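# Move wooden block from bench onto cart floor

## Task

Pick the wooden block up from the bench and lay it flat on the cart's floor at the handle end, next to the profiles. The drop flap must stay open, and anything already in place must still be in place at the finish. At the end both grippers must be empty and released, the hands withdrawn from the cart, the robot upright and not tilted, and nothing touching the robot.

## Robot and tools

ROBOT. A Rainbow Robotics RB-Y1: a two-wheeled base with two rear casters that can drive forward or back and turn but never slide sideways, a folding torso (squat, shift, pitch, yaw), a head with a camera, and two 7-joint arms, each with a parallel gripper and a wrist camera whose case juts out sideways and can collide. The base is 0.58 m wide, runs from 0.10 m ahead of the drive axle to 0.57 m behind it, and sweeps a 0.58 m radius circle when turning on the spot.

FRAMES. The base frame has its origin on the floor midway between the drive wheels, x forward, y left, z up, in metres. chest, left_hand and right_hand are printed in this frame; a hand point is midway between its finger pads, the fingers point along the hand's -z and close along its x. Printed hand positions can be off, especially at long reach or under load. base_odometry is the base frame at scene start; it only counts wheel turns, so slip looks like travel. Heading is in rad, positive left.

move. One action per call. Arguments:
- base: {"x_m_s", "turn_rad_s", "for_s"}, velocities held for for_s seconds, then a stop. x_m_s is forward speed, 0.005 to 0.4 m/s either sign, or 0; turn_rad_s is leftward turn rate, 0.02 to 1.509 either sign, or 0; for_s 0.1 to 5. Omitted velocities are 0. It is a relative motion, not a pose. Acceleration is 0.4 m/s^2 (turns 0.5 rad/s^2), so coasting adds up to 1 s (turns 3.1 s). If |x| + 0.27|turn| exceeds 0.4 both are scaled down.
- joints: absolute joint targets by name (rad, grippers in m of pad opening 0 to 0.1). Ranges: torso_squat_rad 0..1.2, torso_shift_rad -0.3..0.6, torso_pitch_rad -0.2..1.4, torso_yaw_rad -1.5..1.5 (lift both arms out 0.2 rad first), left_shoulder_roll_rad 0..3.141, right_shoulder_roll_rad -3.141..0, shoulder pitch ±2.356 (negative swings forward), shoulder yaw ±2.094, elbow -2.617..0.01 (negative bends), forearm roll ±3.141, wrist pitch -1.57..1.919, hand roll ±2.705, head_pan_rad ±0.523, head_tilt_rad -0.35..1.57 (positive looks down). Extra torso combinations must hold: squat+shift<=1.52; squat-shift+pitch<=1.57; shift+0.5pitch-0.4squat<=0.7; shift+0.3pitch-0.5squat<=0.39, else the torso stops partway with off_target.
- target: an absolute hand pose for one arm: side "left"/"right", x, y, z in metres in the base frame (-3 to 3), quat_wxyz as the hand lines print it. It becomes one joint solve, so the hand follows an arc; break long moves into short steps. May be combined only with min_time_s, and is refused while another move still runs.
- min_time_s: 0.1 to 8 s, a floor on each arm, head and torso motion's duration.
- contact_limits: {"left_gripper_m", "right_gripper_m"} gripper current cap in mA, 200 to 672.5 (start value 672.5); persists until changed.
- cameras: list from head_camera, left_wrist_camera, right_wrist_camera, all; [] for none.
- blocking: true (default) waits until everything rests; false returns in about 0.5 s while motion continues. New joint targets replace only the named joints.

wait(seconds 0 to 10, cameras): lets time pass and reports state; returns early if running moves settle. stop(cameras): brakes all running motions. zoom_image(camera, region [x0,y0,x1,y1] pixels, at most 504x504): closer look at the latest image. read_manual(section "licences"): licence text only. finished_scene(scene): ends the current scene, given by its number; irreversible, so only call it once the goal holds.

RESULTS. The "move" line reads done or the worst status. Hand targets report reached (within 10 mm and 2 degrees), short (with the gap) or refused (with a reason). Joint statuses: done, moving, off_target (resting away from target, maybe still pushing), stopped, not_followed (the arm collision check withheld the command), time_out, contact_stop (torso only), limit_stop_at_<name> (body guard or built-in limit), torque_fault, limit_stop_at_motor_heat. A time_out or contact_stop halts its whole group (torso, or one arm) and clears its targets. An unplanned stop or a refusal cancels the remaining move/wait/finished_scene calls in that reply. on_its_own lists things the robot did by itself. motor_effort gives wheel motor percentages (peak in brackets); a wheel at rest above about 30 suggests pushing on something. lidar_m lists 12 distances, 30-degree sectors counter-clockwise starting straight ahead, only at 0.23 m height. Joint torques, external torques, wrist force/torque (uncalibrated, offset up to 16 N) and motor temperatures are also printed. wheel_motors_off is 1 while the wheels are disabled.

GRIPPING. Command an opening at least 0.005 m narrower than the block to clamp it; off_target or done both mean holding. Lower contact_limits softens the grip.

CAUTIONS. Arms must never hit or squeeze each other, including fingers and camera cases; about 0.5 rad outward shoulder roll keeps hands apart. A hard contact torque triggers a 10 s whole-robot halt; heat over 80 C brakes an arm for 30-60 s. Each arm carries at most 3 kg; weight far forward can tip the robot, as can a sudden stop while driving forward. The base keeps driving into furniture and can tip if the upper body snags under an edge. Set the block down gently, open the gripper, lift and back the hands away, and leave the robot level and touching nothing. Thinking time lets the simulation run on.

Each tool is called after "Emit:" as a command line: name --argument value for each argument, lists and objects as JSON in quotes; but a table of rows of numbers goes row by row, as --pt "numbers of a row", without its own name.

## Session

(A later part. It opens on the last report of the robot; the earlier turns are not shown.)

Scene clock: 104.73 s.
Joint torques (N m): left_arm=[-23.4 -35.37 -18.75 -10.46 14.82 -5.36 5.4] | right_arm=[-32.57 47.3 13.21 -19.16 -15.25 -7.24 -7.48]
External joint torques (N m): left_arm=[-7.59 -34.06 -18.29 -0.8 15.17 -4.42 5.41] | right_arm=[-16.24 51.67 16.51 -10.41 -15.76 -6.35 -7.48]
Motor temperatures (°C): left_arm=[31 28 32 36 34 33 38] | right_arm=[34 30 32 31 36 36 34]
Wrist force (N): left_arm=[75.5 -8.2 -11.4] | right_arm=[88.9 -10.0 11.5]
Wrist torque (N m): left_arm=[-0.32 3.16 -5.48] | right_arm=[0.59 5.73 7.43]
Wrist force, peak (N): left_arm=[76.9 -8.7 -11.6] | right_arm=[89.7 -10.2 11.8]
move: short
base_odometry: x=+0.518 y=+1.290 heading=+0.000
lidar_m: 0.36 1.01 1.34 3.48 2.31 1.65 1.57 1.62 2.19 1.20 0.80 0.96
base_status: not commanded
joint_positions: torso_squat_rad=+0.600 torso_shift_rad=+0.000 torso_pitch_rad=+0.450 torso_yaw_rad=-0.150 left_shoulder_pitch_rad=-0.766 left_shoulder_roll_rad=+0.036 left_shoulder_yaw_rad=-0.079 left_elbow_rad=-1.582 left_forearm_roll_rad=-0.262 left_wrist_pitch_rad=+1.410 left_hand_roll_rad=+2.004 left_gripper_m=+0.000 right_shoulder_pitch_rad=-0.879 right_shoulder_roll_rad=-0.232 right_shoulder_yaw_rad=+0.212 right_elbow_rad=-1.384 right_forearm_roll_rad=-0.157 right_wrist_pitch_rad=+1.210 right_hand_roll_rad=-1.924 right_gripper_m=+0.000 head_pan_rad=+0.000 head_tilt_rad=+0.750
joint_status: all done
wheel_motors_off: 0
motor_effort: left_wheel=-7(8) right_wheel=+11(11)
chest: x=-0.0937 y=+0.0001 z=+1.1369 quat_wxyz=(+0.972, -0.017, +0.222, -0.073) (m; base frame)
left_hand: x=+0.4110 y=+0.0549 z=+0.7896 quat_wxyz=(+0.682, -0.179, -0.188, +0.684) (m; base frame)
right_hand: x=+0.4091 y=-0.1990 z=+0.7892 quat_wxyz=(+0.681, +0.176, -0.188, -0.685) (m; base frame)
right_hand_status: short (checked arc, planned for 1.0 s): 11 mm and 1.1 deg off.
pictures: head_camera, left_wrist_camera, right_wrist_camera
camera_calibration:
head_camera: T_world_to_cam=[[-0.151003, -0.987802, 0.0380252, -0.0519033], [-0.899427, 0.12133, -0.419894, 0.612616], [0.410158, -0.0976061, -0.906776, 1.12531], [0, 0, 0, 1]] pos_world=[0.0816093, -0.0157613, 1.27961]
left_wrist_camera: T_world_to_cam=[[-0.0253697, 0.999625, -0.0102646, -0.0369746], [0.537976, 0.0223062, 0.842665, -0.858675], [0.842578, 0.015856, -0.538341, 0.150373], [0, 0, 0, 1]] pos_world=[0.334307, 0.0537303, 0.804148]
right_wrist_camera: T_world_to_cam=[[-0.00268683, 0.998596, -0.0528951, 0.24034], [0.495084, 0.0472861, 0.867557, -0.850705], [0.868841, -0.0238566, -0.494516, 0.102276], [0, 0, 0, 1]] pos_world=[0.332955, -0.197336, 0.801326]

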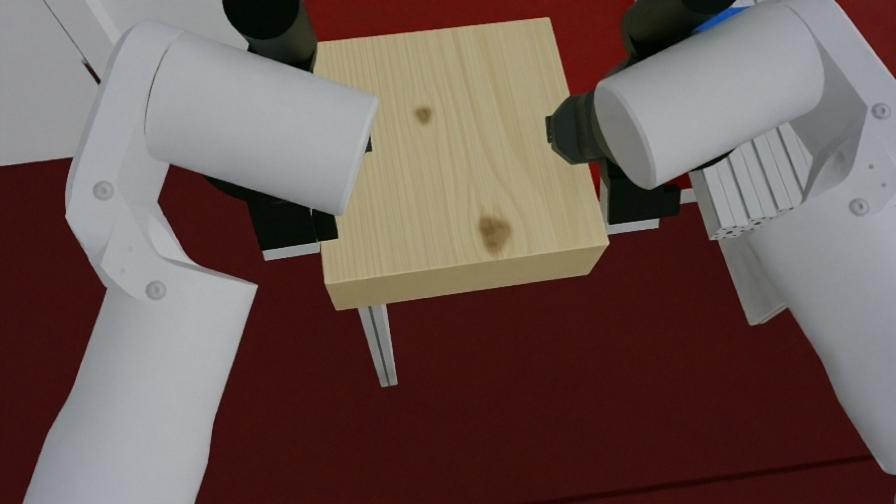

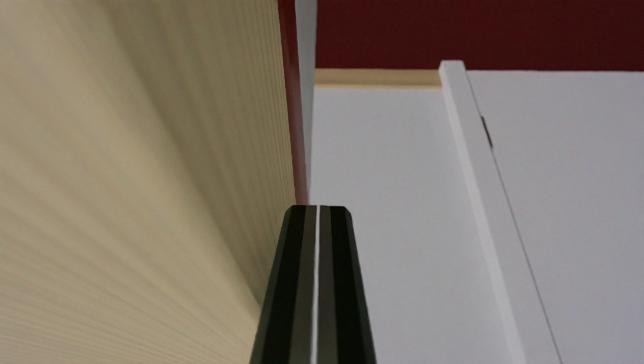

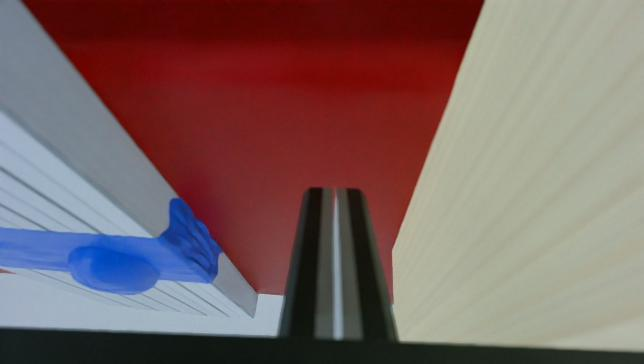

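Emit:
move --target '{"side":"right","x":0.41,"y":-0.191,"z":0.79,"quat_wxyz":[0.683,0.183,-0.183,-0.683]}' --min_time_s 0.6 --cameras '[]'

Emit:
move --joints '{"torso_squat_rad":0.56}' --min_time_s 1.2

Scene clock: 107.53 s.
Joint torques (N m): left_arm=[-23.81 -34.54 -18.49 -10.56 14.42 -5.27 5.38] | right_arm=[-30.36 39.1 8.8 -17.59 -14.18 -6.85 -6.34]
External joint torques (N m): left_arm=[-8 -33.22 -18.03 -0.89 14.78 -4.33 5.38] | right_arm=[-14.02 43.54 12.11 -8.84 -14.69 -5.97 -6.34]
Motor temperatures (°C): left_arm=[31 28 32 36 35 33 38] | right_arm=[35 31 32 31 37 37 34]
Wrist force (N): left_arm=[71.0 -7.4 -10.2] | right_arm=[79.8 -9.9 11.6]
Wrist torque (N m): left_arm=[-0.15 3.08 -5.11] | right_arm=[0.52 5.24 6.71]
Wrist force, peak (N): left_arm=[76.7 -8.4 -11.3] | right_arm=[90.1 -9.0 12.3]
move: done
base_odometry: x=+0.518 y=+1.290 heading=+0.000
lidar_m: 0.36 1.02 1.36 3.48 2.30 1.66 1.57 1.64 2.19 1.19 0.80 0.97
base_status: not commanded
joint_positions: torso_squat_rad=+0.600 torso_shift_rad=+0.000 torso_pitch_rad=+0.449 torso_yaw_rad=-0.150 left_shoulder_pitch_rad=-0.766 left_shoulder_roll_rad=+0.036 left_shoulder_yaw_rad=-0.079 left_elbow_rad=-1.582 left_forearm_roll_rad=-0.261 left_wrist_pitch_rad=+1.410 left_hand_roll_rad=+2.004 left_gripper_m=+0.000 right_shoulder_pitch_rad=-0.880 right_shoulder_roll_rad=-0.235 right_shoulder_yaw_rad=+0.210 right_elbow_rad=-1.381 right_forearm_roll_rad=-0.162 right_wrist_pitch_rad=+1.206 right_hand_roll_rad=-1.920 right_gripper_m=+0.000 head_pan_rad=+0.000 head_tilt_rad=+0.750
joint_status: all done
wheel_motors_off: 0
motor_effort: left_wheel=-7(8) right_wheel=+6(11)
chest: x=-0.0937 y=+0.0001 z=+1.1369 quat_wxyz=(+0.972, -0.017, +0.222, -0.073) (m; base frame)
left_hand: x=+0.4110 y=+0.0548 z=+0.7896 quat_wxyz=(+0.682, -0.179, -0.188, +0.684) (m; base frame)
right_hand: x=+0.4094 y=-0.2000 z=+0.7888 quat_wxyz=(+0.682, +0.176, -0.188, -0.685) (m; base frame)
right_hand_status: reached (checked arc, planned for 0.6 s): 9 mm and 0.9 deg off.
pictures: none
No camera images: "cameras" was empty.

Scene clock: 109.03 s.
Joint torques (N m): left_arm=[-27.9 -34.28 -18.32 -13.78 14.06 -5.35 5.38] | right_arm=[-30.46 37.72 8.87 -21.6 -13.44 -6.08 -6.42]
External joint torques (N m): left_arm=[-12.13 -32.96 -17.86 -4.11 14.41 -4.42 5.39] | right_arm=[-14.14 42.16 12.18 -12.85 -13.94 -5.2 -6.42]
Motor temperatures (°C): left_arm=[31 29 32 36 35 33 38] | right_arm=[35 31 32 31 38 37 34]
Wrist force (N): left_arm=[72.4 -0.3 -19.8] | right_arm=[70.1 -9.6 -10.2]
Wrist torque (N m): left_arm=[-1.25 2.98 -5.38] | right_arm=[0.96 3.87 6.12]
Wrist force, peak (N): left_arm=[73.5 -2.3 -19.2] | right_arm=[80.4 -9.3 12.2]
move: done
base_odometry: x=+0.518 y=+1.290 heading=+0.000
lidar_m: 0.36 1.02 1.36 3.48 2.31 1.64 1.56 1.64 2.19 1.20 0.81 0.98
base_status: not commanded
joint_positions: torso_squat_rad=+0.560 torso_shift_rad=+0.000 torso_pitch_rad=+0.451 torso_yaw_rad=-0.150 left_shoulder_pitch_rad=-0.765 left_shoulder_roll_rad=+0.036 left_shoulder_yaw_rad=-0.079 left_elbow_rad=-1.581 left_forearm_roll_rad=-0.261 left_wrist_pitch_rad=+1.410 left_hand_roll_rad=+2.004 left_gripper_m=+0.000 right_shoulder_pitch_rad=-0.880 right_shoulder_roll_rad=-0.234 right_shoulder_yaw_rad=+0.210 right_elbow_rad=-1.380 right_forearm_roll_rad=-0.163 right_wrist_pitch_rad=+1.206 right_hand_roll_rad=-1.920 right_gripper_m=+0.000 head_pan_rad=+0.000 head_tilt_rad=+0.750
joint_status: all done
wheel_motors_off: 0
motor_effort: left_wheel=-8(9) right_wheel=+7(11)
chest: x=-0.0931 y=+0.0001 z=+1.1521 quat_wxyz=(+0.972, -0.017, +0.223, -0.073) (m; base frame)
left_hand: x=+0.4107 y=+0.0552 z=+0.8035 quat_wxyz=(+0.682, -0.178, -0.187, +0.684) (m; base frame)
right_hand: x=+0.4094 y=-0.1998 z=+0.8030 quat_wxyz=(+0.682, +0.176, -0.187, -0.685) (m; base frame)
pictures: head_camera, left_wrist_camera, right_wrist_camera
camera_calibration:
head_camera: T_world_to_cam=[[-0.150797, -0.987832, 0.0380462, -0.0524134], [-0.899919, 0.121245, -0.418861, 0.618249], [0.409152, -0.0974018, -0.907253, 1.13933], [0, 0, 0, 1]] pos_world=[0.0823106, -0.0157621, 1.29462]
left_wrist_camera: T_world_to_cam=[[-0.0257176, 0.999622, -0.00975431, -0.037339], [0.540471, 0.0221121, 0.841072, -0.869915], [0.840969, 0.0163585, -0.540835, 0.160762], [0, 0, 0, 1]] pos_world=[0.334008, 0.0539307, 0.818243]
right_wrist_camera: T_world_to_cam=[[-0.00425065, 0.998701, -0.0507754, 0.240784], [0.497237, 0.0461646, 0.866386, -0.862987], [0.867605, -0.0215647, -0.496787, 0.111563], [0, 0, 0, 1]] pos_world=[0.33334, -0.198225, 0.815329]

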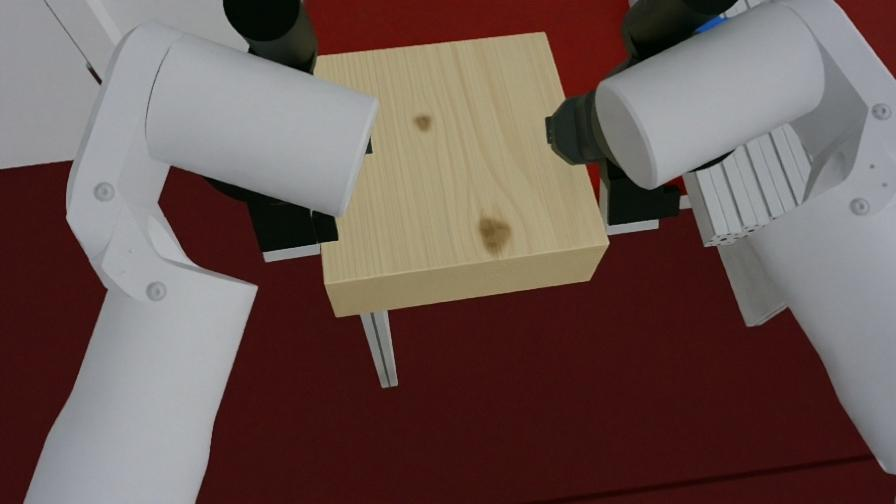

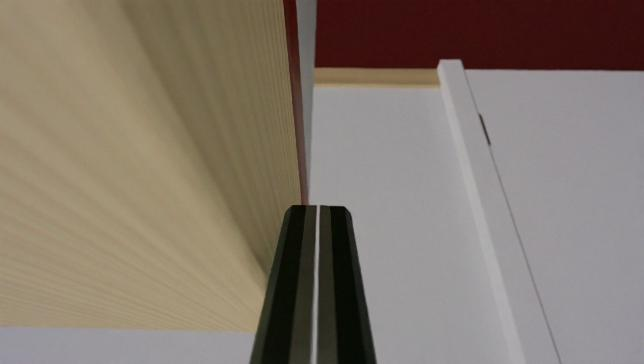

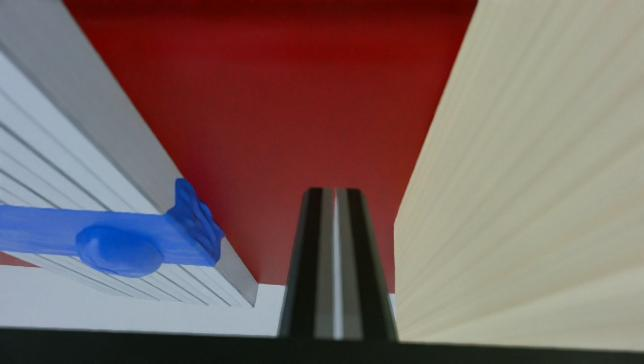

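Emit:
move --joints '{"torso_squat_rad":0.35}' --min_time_s 1.5 --cameras '["head_camera"]'

Scene clock: 111.60 s.
Joint torques (N m): left_arm=[-28.54 -34.47 -18.62 -14.37 14.12 -5.71 5.44] | right_arm=[-31.05 37.42 8.59 -21.97 -13.2 -6.01 -6.44]
External joint torques (N m): left_arm=[-12.77 -33.15 -18.15 -4.71 14.48 -4.78 5.45] | right_arm=[-14.73 41.85 11.88 -13.22 -13.71 -5.13 -6.44]
Motor temperatures (°C): left_arm=[31 29 32 36 36 33 38] | right_arm=[35 31 32 31 38 37 35]
Wrist force (N): left_arm=[72.7 1.3 -20.9] | right_arm=[69.3 -10.4 -11.2]
Wrist torque (N m): left_arm=[-1.23 3.11 -5.43] | right_arm=[1.00 3.88 6.18]
Wrist force, peak (N): left_arm=[73.5 0.3 -20.7] | right_arm=[70.4 -9.3 -10.4]
move: done
base_odometry: x=+0.518 y=+1.290 heading=+0.000
lidar_m: 0.36 1.02 1.34 3.48 2.31 1.64 1.56 1.63 2.19 1.20 0.80 0.97
base_status: not commanded
joint_positions: torso_squat_rad=+0.350 torso_shift_rad=+0.000 torso_pitch_rad=+0.451 torso_yaw_rad=-0.150 left_shoulder_pitch_rad=-0.765 left_shoulder_roll_rad=+0.036 left_shoulder_yaw_rad=-0.079 left_elbow_rad=-1.581 left_forearm_roll_rad=-0.261 left_wrist_pitch_rad=+1.410 left_hand_roll_rad=+2.004 left_gripper_m=+0.000 right_shoulder_pitch_rad=-0.880 right_shoulder_roll_rad=-0.234 right_shoulder_yaw_rad=+0.210 right_elbow_rad=-1.380 right_forearm_roll_rad=-0.163 right_wrist_pitch_rad=+1.206 right_hand_roll_rad=-1.920 right_gripper_m=+0.000 head_pan_rad=+0.000 head_tilt_rad=+0.750
joint_status: all done
wheel_motors_off: 0
motor_effort: left_wheel=-8(10) right_wheel=+8(10)
chest: x=-0.0931 y=+0.0001 z=+1.2166 quat_wxyz=(+0.972, -0.017, +0.223, -0.073) (m; base frame)
left_hand: x=+0.4106 y=+0.0553 z=+0.8678 quat_wxyz=(+0.682, -0.178, -0.187, +0.684) (m; base frame)
right_hand: x=+0.4094 y=-0.1998 z=+0.8674 quat_wxyz=(+0.682, +0.176, -0.187, -0.685) (m; base frame)
pictures: head_camera
camera_calibration:
head_camera: T_world_to_cam=[[-0.150797, -0.987832, 0.0380462, -0.0548523], [-0.899919, 0.121245, -0.418861, 0.645356], [0.409152, -0.0974018, -0.907253, 1.19781], [0, 0, 0, 1]] pos_world=[0.0824106, -0.0157621, 1.35912]

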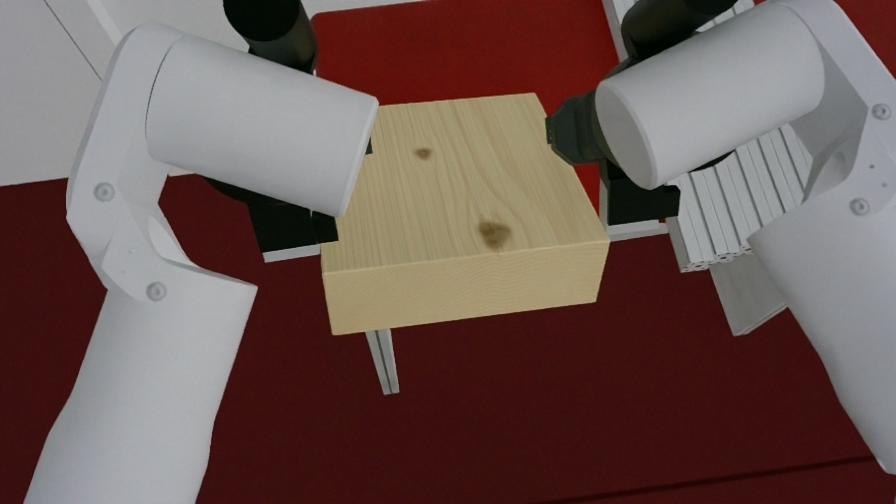

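Emit:
move --joints '{"torso_squat_rad":0.12}' --min_time_s 1.5 --cameras '["head_camera","left_wrist_camera"]'

Scene clock: 116.53 s.
Joint torques (N m): left_arm=[-14.94 -2.78 -0.79 -9.53 -0.14 -1.3 0.27] | right_arm=[-17.43 -2.71 -2.51 -9.74 0.26 -0.9 -0.39]
External joint torques (N m): left_arm=[0.87 -1.25 -0.27 0.13 0.19 -0.36 0.27] | right_arm=[-1.07 1.47 0.73 -0.95 -0.22 0 -0.39]
Motor temperatures (°C): left_arm=[31 29 32 36 37 33 38] | right_arm=[35 32 32 32 39 37 35]
Wrist force (N): left_arm=[1.7 3.3 -7.2] | right_arm=[-0.2 -1.7 -4.4]
Wrist torque (N m): left_arm=[-0.38 0.28 0.12] | right_arm=[0.03 0.07 -0.08]
Wrist force, peak (N): left_arm=[73.3 1.7 -20.9] | right_arm=[69.9 -9.7 -11.2]
move: done
base_odometry: x=+0.518 y=+1.290 heading=+0.000
lidar_m: 0.37 1.02 1.35 3.48 2.31 1.64 1.56 1.62 2.18 1.20 0.81 0.97
base_status: not commanded
joint_positions: torso_squat_rad=+0.120 torso_shift_rad=+0.000 torso_pitch_rad=+0.450 torso_yaw_rad=-0.150 left_shoulder_pitch_rad=-0.768 left_shoulder_roll_rad=+0.028 left_shoulder_yaw_rad=-0.083 left_elbow_rad=-1.582 left_forearm_roll_rad=-0.258 left_wrist_pitch_rad=+1.409 left_hand_roll_rad=+2.006 left_gripper_m=+0.000 right_shoulder_pitch_rad=-0.883 right_shoulder_roll_rad=-0.224 right_shoulder_yaw_rad=+0.213 right_elbow_rad=-1.383 right_forearm_roll_rad=-0.166 right_wrist_pitch_rad=+1.205 right_hand_roll_rad=-1.921 right_gripper_m=+0.000 head_pan_rad=+0.000 head_tilt_rad=+0.750
joint_status: all done
wheel_motors_off: 0
motor_effort: left_wheel=-6(11) right_wheel=+9(25)
chest: x=-0.0934 y=+0.0001 z=+1.2541 quat_wxyz=(+0.972, -0.017, +0.222, -0.073) (m; base frame)
left_hand: x=+0.4097 y=+0.0483 z=+0.9076 quat_wxyz=(+0.683, -0.183, -0.183, +0.683) (m; base frame)
right_hand: x=+0.4100 y=-0.1912 z=+0.9069 quat_wxyz=(+0.683, +0.183, -0.183, -0.683) (m; base frame)
pictures: head_camera, left_wrist_camera
camera_calibration:
head_camera: T_world_to_cam=[[-0.150813, -0.987834, 0.0379526, -0.0562113], [-0.899639, 0.121232, -0.419466, 0.661565], [0.409762, -0.0974044, -0.906977, 1.23165], [0, 0, 0, 1]] pos_world=[0.0820099, -0.0157622, 1.39671]
left_wrist_camera: T_world_to_cam=[[-0.0181261, 0.99961, -0.0212605, -0.0221583], [0.539042, 0.0276792, 0.841824, -0.957202], [0.842084, 0.0037987, -0.539333, 0.216806], [0, 0, 0, 1]] pos_world=[0.333001, 0.0478206, 0.922256]

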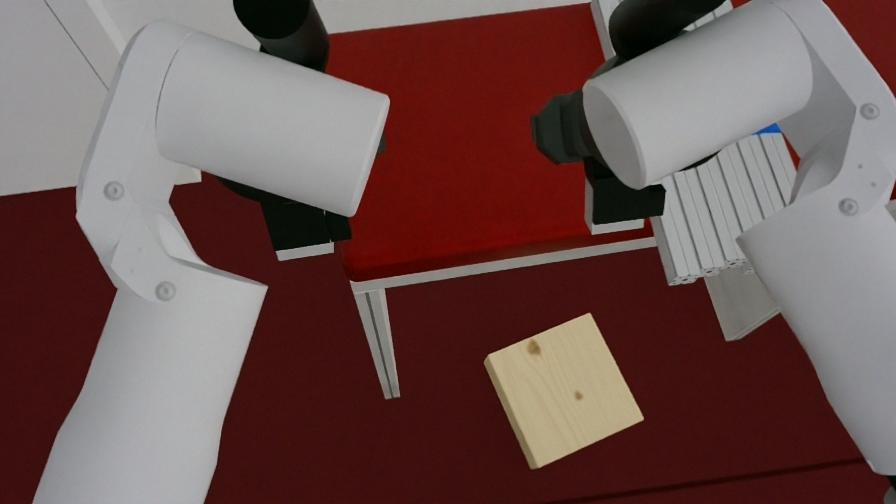

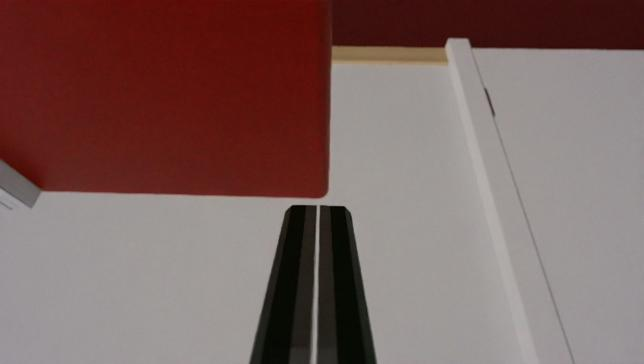

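Emit:
move --base '{"x_m_s":-0.3,"for_s":1.367}' --joints '{"torso_pitch_rad":0.2,"torso_yaw_rad":0}' --cameras '[]'

Emit:
move --base '{"turn_rad_s":-0.6,"for_s":2.618}' --cameras '[]'

Emit:
move --base '{"x_m_s":0.3,"for_s":1.767}' --cameras '[]'

Emit:
move --base '{"turn_rad_s":0.6,"for_s":3.025}' --joints '{"head_tilt_rad":0.7}'

Scene clock: 154.63 s.
Joint torques (N m): left_arm=[-17.31 -0.22 0.5 -8.94 -0.34 -1.63 0.3] | right_arm=[-21.1 -2.3 -2.84 -9.57 0.31 -1.29 -0.26]
External joint torques (N m): left_arm=[1.28 -1.34 -0.37 0.51 0.22 -0.36 0.31] | right_arm=[-0.86 1.69 0.66 -0.74 -0.23 -0.01 -0.27]
Motor temperatures (°C): left_arm=[31 28 32 36 35 33 38] | right_arm=[35 31 32 31 36 36 34]
Wrist force (N): left_arm=[1.1 4.5 -6.0] | right_arm=[-0.7 -2.9 -3.1]
Wrist torque (N m): left_arm=[-0.40 0.19 0.10] | right_arm=[0.08 0.03 -0.06]
Wrist force, peak (N): left_arm=[0.9 3.5 -8.5] | right_arm=[-0.9 -1.7 -5.1]
move: done
base_odometry: x=+0.108 y=+1.290 heading=-0.001
lidar_m: 0.78 1.40 1.90 4.30 1.72 1.22 1.16 1.22 1.60 4.07 1.24 1.07
base_status: done (sent for 1.37 of 1.37 s)
joint_positions: torso_squat_rad=+0.120 torso_shift_rad=+0.000 torso_pitch_rad=+0.200 torso_yaw_rad=+0.000 left_shoulder_pitch_rad=-0.768 left_shoulder_roll_rad=+0.028 left_shoulder_yaw_rad=-0.083 left_elbow_rad=-1.582 left_forearm_roll_rad=-0.258 left_wrist_pitch_rad=+1.409 left_hand_roll_rad=+2.006 left_gripper_m=+0.000 right_shoulder_pitch_rad=-0.883 right_shoulder_roll_rad=-0.224 right_shoulder_yaw_rad=+0.213 right_elbow_rad=-1.383 right_forearm_roll_rad=-0.166 right_wrist_pitch_rad=+1.205 right_hand_roll_rad=-1.921 right_gripper_m=+0.000 head_pan_rad=+0.000 head_tilt_rad=+0.750
joint_status: all done
wheel_motors_off: 0
motor_effort: left_wheel=-14(28) right_wheel=+14(42)
chest: x=-0.1666 y=+0.0001 z=+1.2787 quat_wxyz=(+0.995, +0.000, +0.100, +0.000) (m; base frame)
left_hand: x=+0.3930 y=+0.1379 z=+1.0704 quat_wxyz=(+0.609, -0.237, -0.295, +0.697) (m; base frame)
right_hand: x=+0.4285 y=-0.0987 z=+1.0627 quat_wxyz=(+0.697, +0.295, -0.237, -0.609) (m; base frame)
pictures: none
No camera images: "cameras" was empty.

Scene clock: 158.80 s.
Joint torques (N m): left_arm=[-17.37 0.13 0.87 -8.94 -0.48 -1.59 0.14] | right_arm=[-21.5 -2.49 -3.14 -9.42 0.33 -1.3 -0.45]
External joint torques (N m): left_arm=[1.22 -0.98 0 0.51 0.08 -0.32 0.15] | right_arm=[-1.25 1.5 0.36 -0.59 -0.21 -0.02 -0.46]
Motor temperatures (°C): left_arm=[31 28 32 36 35 33 38] | right_arm=[35 30 32 31 36 36 34]
Wrist force (N): left_arm=[1.0 5.3 -6.1] | right_arm=[-1.0 -2.9 -3.6]
Wrist torque (N m): left_arm=[-0.54 0.20 0.13] | right_arm=[0.05 -0.02 -0.07]
Wrist force, peak (N): left_arm=[0.8 5.6 -6.9] | right_arm=[-0.4 -3.3 -4.5]
move: done
base_odometry: x=+0.107 y=+1.290 heading=-1.581
lidar_m: 3.79 1.36 1.06 0.78 1.42 1.88 4.32 1.76 1.24 1.16 1.20 1.57
base_status: done (sent for 2.63 of 2.63 s)
joint_positions: torso_squat_rad=+0.120 torso_shift_rad=+0.000 torso_pitch_rad=+0.200 torso_yaw_rad=+0.000 left_shoulder_pitch_rad=-0.768 left_shoulder_roll_rad=+0.028 left_shoulder_yaw_rad=-0.083 left_elbow_rad=-1.582 left_forearm_roll_rad=-0.258 left_wrist_pitch_rad=+1.409 left_hand_roll_rad=+2.006 left_gripper_m=+0.000 right_shoulder_pitch_rad=-0.883 right_shoulder_roll_rad=-0.224 right_shoulder_yaw_rad=+0.213 right_elbow_rad=-1.383 right_forearm_roll_rad=-0.166 right_wrist_pitch_rad=+1.205 right_hand_roll_rad=-1.921 right_gripper_m=+0.000 head_pan_rad=+0.000 head_tilt_rad=+0.750
joint_status: not commanded
wheel_motors_off: 0
motor_effort: left_wheel=+16(50) right_wheel=+4(49)
chest: x=-0.1666 y=+0.0001 z=+1.2787 quat_wxyz=(+0.995, +0.000, +0.100, +0.000) (m; base frame)
left_hand: x=+0.3930 y=+0.1379 z=+1.0704 quat_wxyz=(+0.609, -0.237, -0.295, +0.697) (m; base frame)
right_hand: x=+0.4285 y=-0.0986 z=+1.0626 quat_wxyz=(+0.697, +0.295, -0.237, -0.609) (m; base frame)
pictures: none
No camera images: "cameras" was empty.

Scene clock: 161.73 s.
Joint torques (N m): left_arm=[-17.46 0.14 0.99 -9.03 -0.4 -1.59 0.22] | right_arm=[-21.12 -2.63 -2.55 -9.55 0.33 -1.32 -0.34]
External joint torques (N m): left_arm=[1.12 -0.97 0.13 0.42 0.16 -0.31 0.23] | right_arm=[-0.87 1.36 0.95 -0.72 -0.22 -0.04 -0.35]
Motor temperatures (°C): left_arm=[31 28 32 36 35 33 38] | right_arm=[35 30 32 31 36 36 34]
Wrist force (N): left_arm=[1.7 4.8 -6.2] | right_arm=[-0.6 -3.0 -3.8]
Wrist torque (N m): left_arm=[-0.45 0.29 0.14] | right_arm=[0.09 0.00 -0.07]
Wrist force, peak (N): left_arm=[1.8 5.4 -6.7] | right_arm=[-0.8 -3.3 -4.0]
move: done
base_odometry: x=+0.102 y=+0.760 heading=-1.582
lidar_m: 3.68 0.99 0.93 0.84 0.95 1.92 4.65 1.74 1.21 1.14 1.15 1.53
base_status: done (sent for 1.77 of 1.77 s)
joint_positions: torso_squat_rad=+0.120 torso_shift_rad=+0.000 torso_pitch_rad=+0.200 torso_yaw_rad=+0.000 left_shoulder_pitch_rad=-0.768 left_shoulder_roll_rad=+0.028 left_shoulder_yaw_rad=-0.083 left_elbow_rad=-1.582 left_forearm_roll_rad=-0.258 left_wrist_pitch_rad=+1.409 left_hand_roll_rad=+2.006 left_gripper_m=+0.000 right_shoulder_pitch_rad=-0.883 right_shoulder_roll_rad=-0.224 right_shoulder_yaw_rad=+0.213 right_elbow_rad=-1.383 right_forearm_roll_rad=-0.166 right_wrist_pitch_rad=+1.205 right_hand_roll_rad=-1.921 right_gripper_m=+0.000 head_pan_rad=+0.000 head_tilt_rad=+0.750
joint_status: not commanded
wheel_motors_off: 0
motor_effort: left_wheel=-11(46) right_wheel=+11(40)
chest: x=-0.1665 y=+0.0001 z=+1.2787 quat_wxyz=(+0.995, +0.000, +0.100, +0.000) (m; base frame)
left_hand: x=+0.3931 y=+0.1379 z=+1.0703 quat_wxyz=(+0.609, -0.237, -0.295, +0.697) (m; base frame)
right_hand: x=+0.4285 y=-0.0986 z=+1.0626 quat_wxyz=(+0.697, +0.295, -0.237, -0.609) (m; base frame)
pictures: none
No camera images: "cameras" was empty.

Scene clock: 166.33 s.
Joint torques (N m): left_arm=[-17.16 0.08 0.82 -8.99 -0.42 -1.6 0.31] | right_arm=[-21.2 -2.68 -2.7 -9.54 0.27 -1.32 -0.29]
External joint torques (N m): left_arm=[1.43 -1.03 -0.05 0.46 0.15 -0.33 0.32] | right_arm=[-0.96 1.31 0.8 -0.71 -0.27 -0.04 -0.29]
Motor temperatures (°C): left_arm=[31 28 32 36 35 33 37] | right_arm=[35 30 32 31 36 36 34]
Wrist force (N): left_arm=[1.2 5.9 -5.7] | right_arm=[-0.8 -3.0 -3.4]
Wrist torque (N m): left_arm=[-0.61 0.27 0.09] | right_arm=[0.10 0.00 -0.08]
Wrist force, peak (N): left_arm=[0.9 5.8 -7.0] | right_arm=[-0.5 -3.6 -3.6]
move: done
base_odometry: x=+0.102 y=+0.760 heading=+0.237
lidar_m: 1.13 0.96 2.62 2.54 1.35 1.13 1.12 1.29 2.09 1.44 0.93 0.83
base_status: done (sent for 3.03 of 3.03 s)
joint_positions: torso_squat_rad=+0.120 torso_shift_rad=+0.000 torso_pitch_rad=+0.200 torso_yaw_rad=+0.000 left_shoulder_pitch_rad=-0.768 left_shoulder_roll_rad=+0.028 left_shoulder_yaw_rad=-0.083 left_elbow_rad=-1.582 left_forearm_roll_rad=-0.258 left_wrist_pitch_rad=+1.409 left_hand_roll_rad=+2.006 left_gripper_m=+0.000 right_shoulder_pitch_rad=-0.883 right_shoulder_roll_rad=-0.224 right_shoulder_yaw_rad=+0.213 right_elbow_rad=-1.383 right_forearm_roll_rad=-0.166 right_wrist_pitch_rad=+1.205 right_hand_roll_rad=-1.921 right_gripper_m=+0.000 head_pan_rad=+0.000 head_tilt_rad=+0.700
joint_status: all done
wheel_motors_off: 0
motor_effort: left_wheel=+0(44) right_wheel=+21(38)
chest: x=-0.1665 y=+0.0001 z=+1.2787 quat_wxyz=(+0.995, +0.000, +0.100, +0.000) (m; base frame)
left_hand: x=+0.3931 y=+0.1379 z=+1.0703 quat_wxyz=(+0.609, -0.237, -0.295, +0.697) (m; base frame)
right_hand: x=+0.4285 y=-0.0986 z=+1.0626 quat_wxyz=(+0.697, +0.295, -0.237, -0.609) (m; base frame)
pictures: head_camera, left_wrist_camera, right_wrist_camera
camera_calibration:
head_camera: T_world_to_cam=[[-0.00752782, -0.999504, -0.0305758, 0.0432796], [-0.74653, 0.0259608, -0.664845, 0.950756], [0.665309, 0.0178209, -0.746355, 1.11256], [0, 0, 0, 1]] pos_world=[-0.0301036, -0.00125113, 1.46379]
left_wrist_camera: T_world_to_cam=[[-0.158554, 0.98734, 0.00450236, -0.0792027], [0.308526, 0.0452124, 0.950141, -1.11538], [0.937909, 0.152037, -0.311789, 0.0165332], [0, 0, 0, 1]] pos_world=[0.316059, 0.126115, 1.06528]
right_wrist_camera: T_world_to_cam=[[-0.148791, 0.988823, -0.00951039, 0.170112], [0.256429, 0.0478705, 0.965377, -1.10384], [0.955042, 0.141201, -0.260685, -0.0461374], [0, 0, 0, 1]] pos_world=[0.352432, -0.108855, 1.05522]

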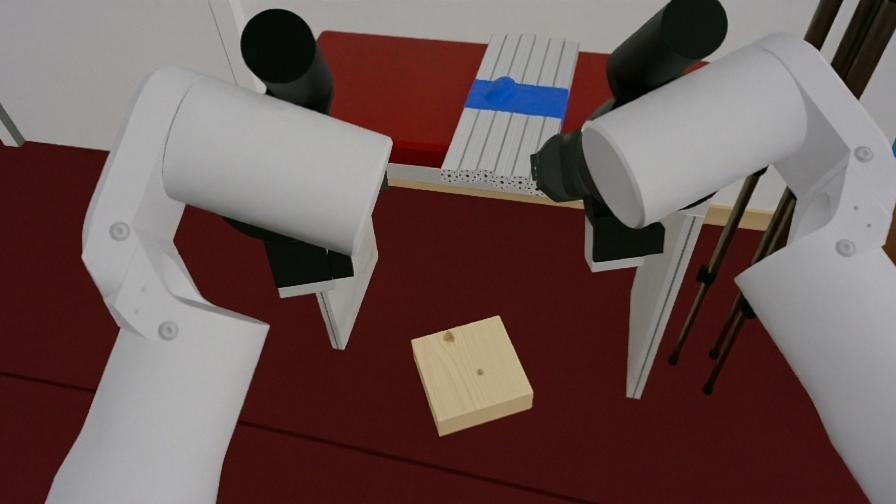

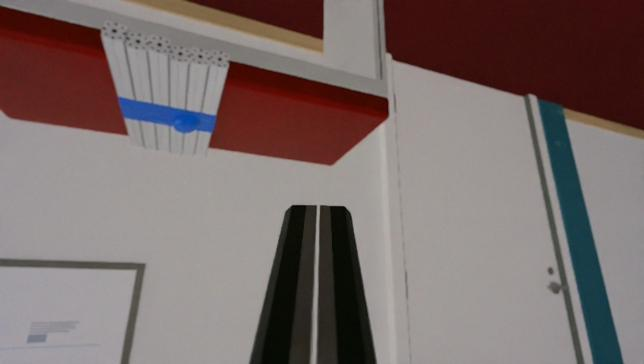

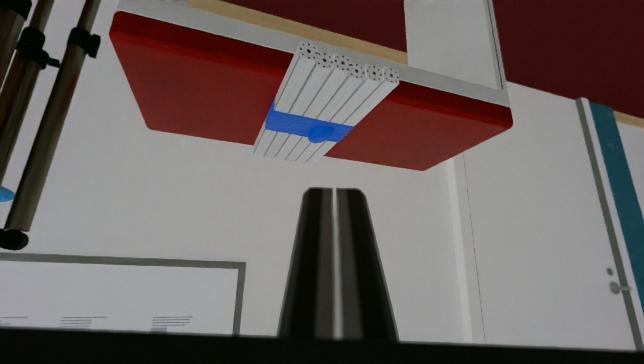

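Emit:
move --base '{"turn_rad_s":-0.4,"for_s":1.91}' --cameras '[]'

Emit:
move --base '{"x_m_s":0.2,"for_s":2.2}' --cameras '[]'

Emit:
move --base '{"turn_rad_s":0.3,"for_s":1.75}' --joints '{"left_shoulder_pitch_rad":-0.3,"left_shoulder_roll_rad":0.4,"left_elbow_rad":-1.9,"left_forearm_roll_rad":0,"left_wrist_pitch_rad":0,"left_hand_roll_rad":0,"left_shoulder_yaw_rad":0,"right_shoulder_pitch_rad":-0.3,"right_shoulder_roll_rad":-0.4,"right_elbow_rad":-1.9,"right_forearm_roll_rad":0,"right_wrist_pitch_rad":0,"right_hand_roll_rad":0,"right_shoulder_yaw_rad":0,"left_gripper_m":0.1,"right_gripper_m":0.1}' --cameras '["head_camera"]'

Scene clock: 192.53 s.
Joint torques (N m): left_arm=[-17.25 -0.04 0.91 -9.17 -0.35 -1.56 0.16] | right_arm=[-21.04 -2.85 -2.89 -9.67 0.32 -1.3 -0.33]
External joint torques (N m): left_arm=[1.33 -1.15 0.05 0.28 0.21 -0.29 0.17] | right_arm=[-0.79 1.14 0.61 -0.84 -0.23 -0.02 -0.33]
Motor temperatures (°C): left_arm=[31 28 32 36 34 33 37] | right_arm=[35 30 32 31 36 36 34]
Wrist force (N): left_arm=[1.0 4.8 -5.5] | right_arm=[-0.8 -2.6 -3.8]
Wrist torque (N m): left_arm=[-0.44 0.22 0.13] | right_arm=[0.02 0.00 -0.06]
Wrist force, peak (N): left_arm=[1.3 5.8 -6.5] | right_arm=[-0.6 -3.3 -4.1]
move: done
base_odometry: x=+0.101 y=+0.760 heading=-0.522
lidar_m: 0.94 0.84 0.96 1.96 4.83 1.66 1.20 1.13 1.17 1.56 3.93 0.95
base_status: done (sent for 1.9 of 1.9 s)
joint_positions: torso_squat_rad=+0.120 torso_shift_rad=+0.000 torso_pitch_rad=+0.200 torso_yaw_rad=+0.000 left_shoulder_pitch_rad=-0.768 left_shoulder_roll_rad=+0.028 left_shoulder_yaw_rad=-0.083 left_elbow_rad=-1.582 left_forearm_roll_rad=-0.258 left_wrist_pitch_rad=+1.409 left_hand_roll_rad=+2.006 left_gripper_m=+0.000 right_shoulder_pitch_rad=-0.883 right_shoulder_roll_rad=-0.224 right_shoulder_yaw_rad=+0.213 right_elbow_rad=-1.383 right_forearm_roll_rad=-0.166 right_wrist_pitch_rad=+1.205 right_hand_roll_rad=-1.921 right_gripper_m=+0.000 head_pan_rad=+0.000 head_tilt_rad=+0.700
joint_status: not commanded
wheel_motors_off: 0
motor_effort: left_wheel=+18(43) right_wheel=+4(41)
chest: x=-0.1665 y=+0.0001 z=+1.2787 quat_wxyz=(+0.995, +0.000, +0.100, +0.000) (m; base frame)
left_hand: x=+0.3931 y=+0.1379 z=+1.0703 quat_wxyz=(+0.609, -0.237, -0.295, +0.697) (m; base frame)
right_hand: x=+0.4285 y=-0.0986 z=+1.0626 quat_wxyz=(+0.697, +0.295, -0.237, -0.609) (m; base frame)
pictures: none
No camera images: "cameras" was empty.

Scene clock: 195.57 s.
Joint torques (N m): left_arm=[-17.03 0.25 1.08 -9.07 -0.52 -1.6 0.24] | right_arm=[-21.15 -2.7 -2.68 -9.41 0.3 -1.32 -0.25]
External joint torques (N m): left_arm=[1.56 -0.86 0.21 0.38 0.05 -0.33 0.25] | right_arm=[-0.91 1.28 0.82 -0.58 -0.24 -0.04 -0.25]
Motor temperatures (°C): left_arm=[31 28 32 36 34 33 37] | right_arm=[35 30 32 31 36 36 34]
Wrist force (N): left_arm=[0.9 4.6 -6.0] | right_arm=[-0.8 -3.0 -3.3]
Wrist torque (N m): left_arm=[-0.44 0.24 0.16] | right_arm=[0.08 0.01 -0.05]
Wrist force, peak (N): left_arm=[1.2 5.6 -6.7] | right_arm=[-0.6 -3.0 -4.1]
move: done
base_odometry: x=+0.483 y=+0.541 heading=-0.522
lidar_m: 0.52 0.44 1.09 0.86 3.71 2.20 1.59 1.52 1.56 2.09 1.21 0.51
base_status: done (sent for 2.2 of 2.2 s)
joint_positions: torso_squat_rad=+0.120 torso_shift_rad=+0.000 torso_pitch_rad=+0.200 torso_yaw_rad=+0.000 left_shoulder_pitch_rad=-0.768 left_shoulder_roll_rad=+0.028 left_shoulder_yaw_rad=-0.083 left_elbow_rad=-1.582 left_forearm_roll_rad=-0.258 left_wrist_pitch_rad=+1.409 left_hand_roll_rad=+2.006 left_gripper_m=+0.000 right_shoulder_pitch_rad=-0.883 right_shoulder_roll_rad=-0.224 right_shoulder_yaw_rad=+0.213 right_elbow_rad=-1.383 right_forearm_roll_rad=-0.166 right_wrist_pitch_rad=+1.205 right_hand_roll_rad=-1.921 right_gripper_m=+0.000 head_pan_rad=+0.000 head_tilt_rad=+0.700
joint_status: not commanded
wheel_motors_off: 0
motor_effort: left_wheel=+4(47) right_wheel=-5(41)
chest: x=-0.1665 y=+0.0001 z=+1.2787 quat_wxyz=(+0.995, +0.000, +0.100, +0.000) (m; base frame)
left_hand: x=+0.3931 y=+0.1379 z=+1.0703 quat_wxyz=(+0.609, -0.237, -0.295, +0.697) (m; base frame)
right_hand: x=+0.4285 y=-0.0986 z=+1.0626 quat_wxyz=(+0.697, +0.295, -0.237, -0.609) (m; base frame)
pictures: none
No camera images: "cameras" was empty.

Scene clock: 198.27 s.
Joint torques (N m): left_arm=[-12.35 4.32 5.56 -9.31 0.05 -1.69 0.35] | right_arm=[-12.58 -7.46 -5.4 -9.7 0.11 -1.47 -0.33]
External joint torques (N m): left_arm=[0.31 -1.88 0.91 0.22 -0.01 -0.05 0.39] | right_arm=[-0.4 -0.87 -0.97 -0.63 -0.07 0.13 -0.37]
Motor temperatures (°C): left_arm=[31 28 32 36 34 33 37] | right_arm=[35 30 32 31 36 36 34]
Wrist force (N): left_arm=[-5.1 -1.9 0.3] | right_arm=[-5.7 3.7 3.4]
Wrist torque (N m): left_arm=[0.01 -0.17 0.17] | right_arm=[-0.38 -0.29 -0.15]
Wrist force, peak (N): left_arm=[0.7 6.0 -6.6] | right_arm=[-6.7 3.5 3.5]
move: done
base_odometry: x=+0.483 y=+0.541 heading=+0.008
lidar_m: 0.42 1.10 0.85 3.83 2.18 1.56 1.48 1.57 2.12 1.18 0.51 0.52
base_status: done (sent for 1.77 of 1.77 s)
joint_positions: torso_squat_rad=+0.120 torso_shift_rad=+0.000 torso_pitch_rad=+0.200 torso_yaw_rad=+0.000 left_shoulder_pitch_rad=-0.300 left_shoulder_roll_rad=+0.400 left_shoulder_yaw_rad=+0.000 left_elbow_rad=-1.900 left_forearm_roll_rad=+0.000 left_wrist_pitch_rad=+0.000 left_hand_roll_rad=+0.000 left_gripper_m=+0.099 right_shoulder_pitch_rad=-0.300 right_shoulder_roll_rad=-0.400 right_shoulder_yaw_rad=+0.000 right_elbow_rad=-1.900 right_forearm_roll_rad=+0.000 right_wrist_pitch_rad=+0.000 right_hand_roll_rad=+0.000 right_gripper_m=+0.099 head_pan_rad=+0.000 head_tilt_rad=+0.700
joint_status: all done
wheel_motors_off: 0
motor_effort: left_wheel=+4(41) right_wheel=+17(34)
chest: x=-0.1666 y=+0.0001 z=+1.2787 quat_wxyz=(+0.995, +0.000, +0.100, +0.000) (m; base frame)
left_hand: x=+0.3635 y=+0.2248 z=+1.2623 quat_wxyz=(+0.528, +0.079, -0.826, -0.181) (m; base frame)
right_hand: x=+0.3635 y=-0.2245 z=+1.2623 quat_wxyz=(+0.529, -0.078, -0.826, +0.181) (m; base frame)
pictures: head_camera
camera_calibration:
head_camera: T_world_to_cam=[[-0.00752545, -0.999504, -0.0305734, 0.0432753], [-0.746479, 0.0259588, -0.664902, 0.950766], [0.665366, 0.0178187, -0.746305, 1.11256], [0, 0, 0, 1]] pos_world=[-0.0302036, -0.00125113, 1.46379]

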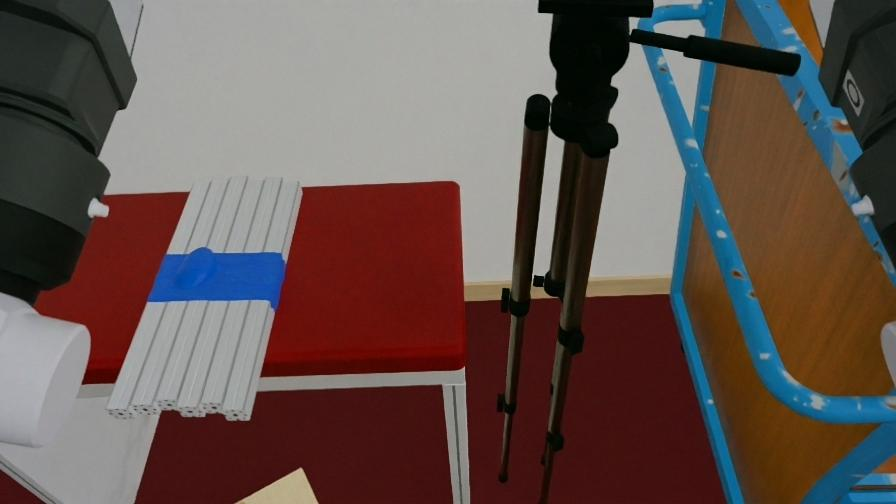

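Emit:
move --joints '{"torso_squat_rad":1.06,"torso_shift_rad":0.45,"torso_pitch_rad":0.95,"head_tilt_rad":0.1,"right_shoulder_pitch_rad":0.1,"left_shoulder_pitch_rad":0.0}'

Emit:
move --target '{"side":"left","x":0.3,"y":0.25,"z":0.35,"quat_wxyz":[0.991,0,-0.131,0]}' --cameras '["left_wrist_camera"]'

Scene clock: 214.07 s.
Joint torques (N m): left_arm=[-4.14 4.5 5.64 -9.84 0.09 -2.24 0.21] | right_arm=[19.2 4.35 13.11 16.73 -5.54 8.63 -5.15]
External joint torques (N m): left_arm=[-0.17 -1.23 1.27 0.02 0.04 -0.37 0.26] | right_arm=[20.95 10.45 17.51 25.89 -5.73 10.4 -5.2]
External joint torques when the fault began: right_arm=[15.49 10.78 19.16 42.82 -5.73 17.58 -5.14]
Motor temperatures (°C): left_arm=[31 28 32 36 34 33 37] | right_arm=[35 30 32 34 36 40 34]
Wrist force (N): left_arm=[-4.4 -0.8 -2.1] | right_arm=[49.7 -30.3 9.7]
Wrist torque (N m): left_arm=[-0.09 -0.02 0.18] | right_arm=[-1.83 2.73 5.51]
Wrist force, peak (N): left_arm=[-7.9 -1.7 -2.3] | right_arm=[102.4 -39.9 77.6]
move: torque_fault
TORQUE FAULT: right_elbow_rad reached its load limit. The robot stopped for 10 seconds, dropped its targets and accepts commands again. Before the stop ended, the hold on right_elbow_rad was turned back by 1.0 degrees, the way its load pushed it. The stop added 9.2 s to the call.
base_odometry: x=+0.483 y=+0.541 heading=+0.008
lidar_m: 0.44 1.08 0.86 3.84 2.19 1.59 1.49 1.57 2.10 1.19 0.53 0.51
base_status: not commanded
joint_positions: torso_squat_rad=+0.409 torso_shift_rad=+0.133 torso_pitch_rad=+0.418 torso_yaw_rad=-0.002 left_shoulder_pitch_rad=+0.000 left_shoulder_roll_rad=+0.400 left_shoulder_yaw_rad=+0.000 left_elbow_rad=-1.900 left_forearm_roll_rad=+0.000 left_wrist_pitch_rad=+0.000 left_hand_roll_rad=+0.000 left_gripper_m=+0.099 right_shoulder_pitch_rad=+0.094 right_shoulder_roll_rad=-0.404 right_shoulder_yaw_rad=-0.007 right_elbow_rad=-1.930 right_forearm_roll_rad=+0.002 right_wrist_pitch_rad=-0.004 right_hand_roll_rad=+0.002 right_gripper_m=+0.099 head_pan_rad=+0.000 head_tilt_rad=+0.100
joint_status: torso_squat_rad torque_fault (moved +0.289 of +0.940); torso_shift_rad torque_fault (moved +0.133 of +0.450); torso_pitch_rad torque_fault (moved +0.217 of +0.750); the others done
wheel_motors_off: 0
on_its_own: torso_squat_rad is held at +0.408, not at your +1.060, since a torque_fault; torso_shift_rad is held at +0.134, not at your +0.450, since a torque_fault; torso_pitch_rad is held at +0.421, not at your +0.950, since a torque_fault; right_elbow_rad is held at -1.923, not at your -1.900, since a torque_fault
motor_effort: left_wheel=-3(44) right_wheel=+6(58)
chest: x=-0.0168 y=+0.0007 z=+1.1999 quat_wxyz=(+0.978, -0.001, +0.208, -0.001) (m; base frame)
left_hand: x=+0.4190 y=+0.2773 z=+0.9442 quat_wxyz=(+0.723, +0.078, -0.662, -0.182) (m; base frame)
right_hand: x=+0.3896 y=-0.2913 z=+0.9276 quat_wxyz=(+0.742, -0.089, -0.639, +0.183) (m; base frame)
pictures: head_camera, left_wrist_camera, right_wrist_camera
camera_calibration:
head_camera: T_world_to_cam=[[0.00308277, -0.999564, -0.0293722, 0.0400583], [-0.445091, 0.0249309, -0.895138, 1.31897], [0.89548, 0.0158328, -0.44482, 0.480441], [0, 0, 0, 1]] pos_world=[0.156715, -0.000449192, 1.39555]
left_wrist_camera: T_world_to_cam=[[0.071179, -0.343146, 0.936581, -0.819618], [-0.592503, -0.769901, -0.237048, 0.714519], [0.802417, -0.538054, -0.258116, 0.129234], [0, 0, 0, 1]] pos_world=[0.377994, 0.338395, 0.970372]
right_wrist_camera: T_world_to_cam=[[-0.0856993, -0.407911, -0.908991, 0.756516], [-0.636937, 0.723995, -0.264844, 0.731766], [0.766138, 0.556273, -0.321859, 0.234348], [0, 0, 0, 1]] pos_world=[0.351378, -0.351566, 0.956897]

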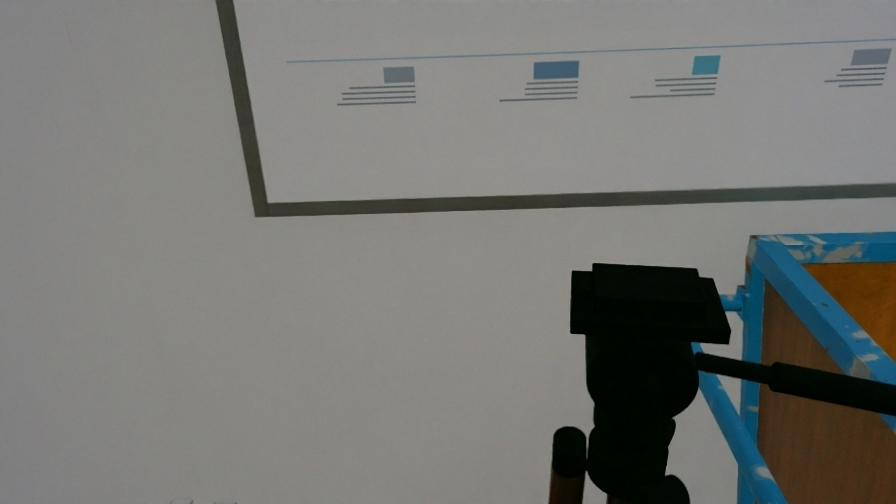

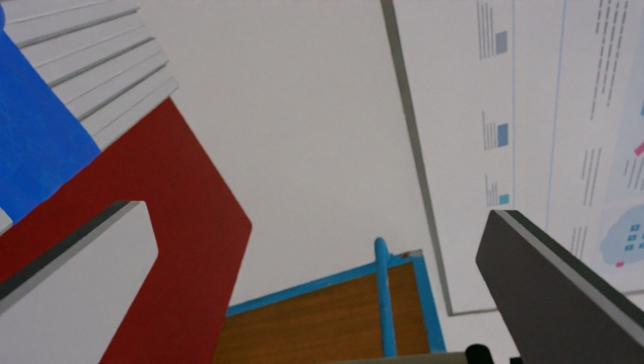

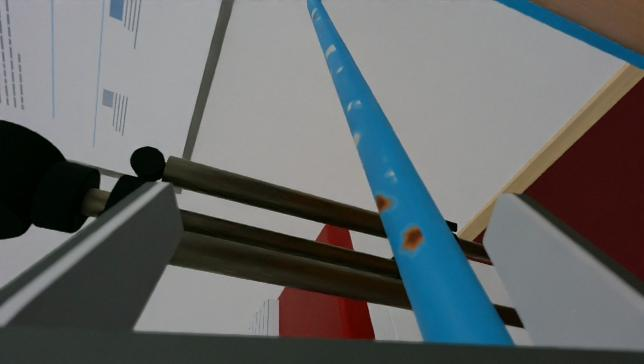

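not run: a stop that you did not command came earlier in this reply.

Emit:
move --joints '{"torso_squat_rad":0.2,"torso_shift_rad":0.0,"torso_pitch_rad":0.2,"head_tilt_rad":0.6,"head_pan_rad":-0.3}'

Scene clock: 216.60 s.
Joint torques (N m): left_arm=[-7.74 4.9 5.68 -9.68 0.12 -2.14 0.22] | right_arm=[-4.84 -4.49 -4.35 -9.51 -0.21 -1.66 -0.31]
External joint torques (N m): left_arm=[0.27 -1.28 1.01 0.32 0.06 -0.32 0.27] | right_arm=[0.92 2.01 0.22 -0.04 -0.41 0.11 -0.35]
Motor temperatures (°C): left_arm=[31 28 32 36 34 33 37] | right_arm=[35 30 32 34 36 40 34]
Wrist force (N): left_arm=[-4.8 -1.4 -1.3] | right_arm=[-4.6 5.1 1.1]
Wrist torque (N m): left_arm=[-0.06 -0.13 0.13] | right_arm=[-0.53 -0.11 -0.13]
Wrist force, peak (N): left_arm=[-5.4 -1.1 -3.1] | right_arm=[50.5 -30.4 9.5]
move: done
base_odometry: x=+0.483 y=+0.541 heading=+0.008
lidar_m: 0.43 1.09 0.87 3.82 2.20 1.58 1.50 1.56 2.11 1.20 0.53 0.51
base_status: not commanded
joint_positions: torso_squat_rad=+0.200 torso_shift_rad=+0.000 torso_pitch_rad=+0.200 torso_yaw_rad=-0.001 left_shoulder_pitch_rad=+0.000 left_shoulder_roll_rad=+0.400 left_shoulder_yaw_rad=+0.000 left_elbow_rad=-1.900 left_forearm_roll_rad=+0.000 left_wrist_pitch_rad=+0.000 left_hand_roll_rad=+0.000 left_gripper_m=+0.099 right_shoulder_pitch_rad=+0.099 right_shoulder_roll_rad=-0.401 right_shoulder_yaw_rad=-0.002 right_elbow_rad=-1.923 right_forearm_roll_rad=+0.001 right_wrist_pitch_rad=-0.002 right_hand_roll_rad=+0.001 right_gripper_m=+0.099 head_pan_rad=-0.300 head_tilt_rad=+0.600
joint_status: all done
wheel_motors_off: 0
on_its_own: right_elbow_rad is held at -1.923, not at your -1.900, since a torque_fault
motor_effort: left_wheel=-1(7) right_wheel=+7(10)
chest: x=-0.1666 y=+0.0002 z=+1.2698 quat_wxyz=(+0.995, +0.000, +0.100, -0.001) (m; base frame)
left_hand: x=+0.3141 y=+0.2771 z=+1.1150 quat_wxyz=(+0.647, +0.098, -0.736, -0.173) (m; base frame)
right_hand: x=+0.2878 y=-0.2915 z=+1.0853 quat_wxyz=(+0.673, -0.105, -0.712, +0.170) (m; base frame)
pictures: head_camera, left_wrist_camera, right_wrist_camera
camera_calibration:
head_camera: T_world_to_cam=[[-0.295198, -0.955032, 0.0277898, -0.0725348], [-0.645929, 0.178054, -0.742343, 1.06856], [0.704013, -0.237088, -0.669444, 0.997677], [0, 0, 0, 1]] pos_world=[-0.0335741, -0.0229975, 1.46315]
left_wrist_camera: T_world_to_cam=[[-0.133484, -0.344263, 0.929336, -0.899453], [-0.526699, -0.769694, -0.360777, 0.809999], [0.839506, -0.537638, -0.0785811, 0.0453717], [0, 0, 0, 1]] pos_world=[0.268473, 0.338197, 1.13169]
right_wrist_camera: T_world_to_cam=[[0.0992521, -0.40272, -0.909926, 0.840287], [-0.569212, 0.727072, -0.383879, 0.819493], [0.816178, 0.556042, -0.15707, 0.169821], [0, 0, 0, 1]] pos_world=[0.244461, -0.351858, 1.10586]

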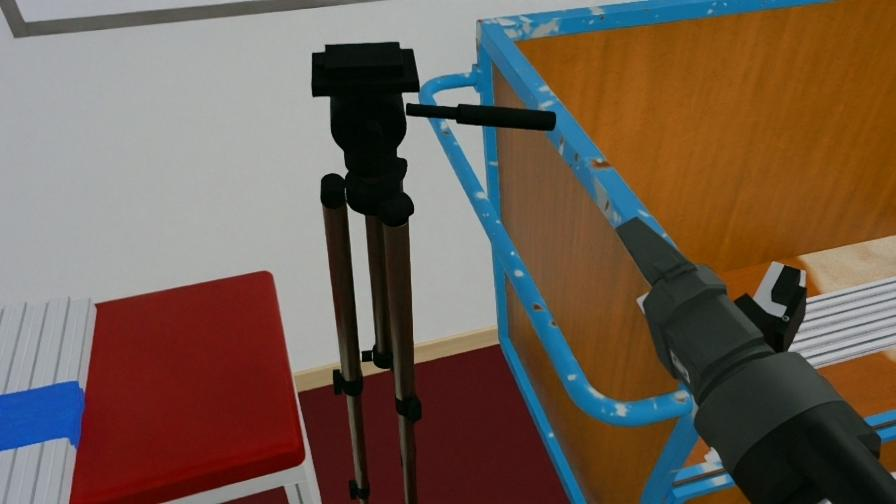

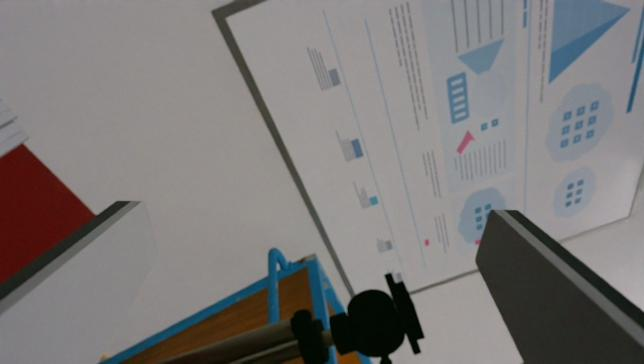

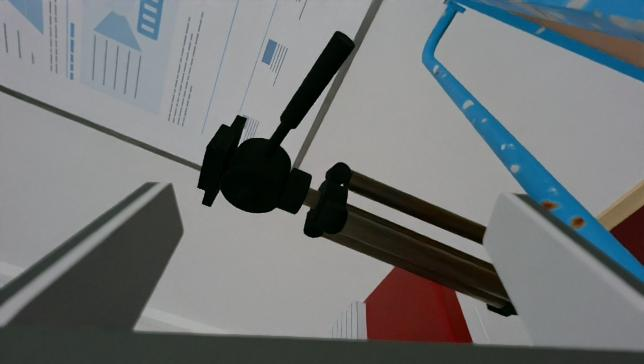

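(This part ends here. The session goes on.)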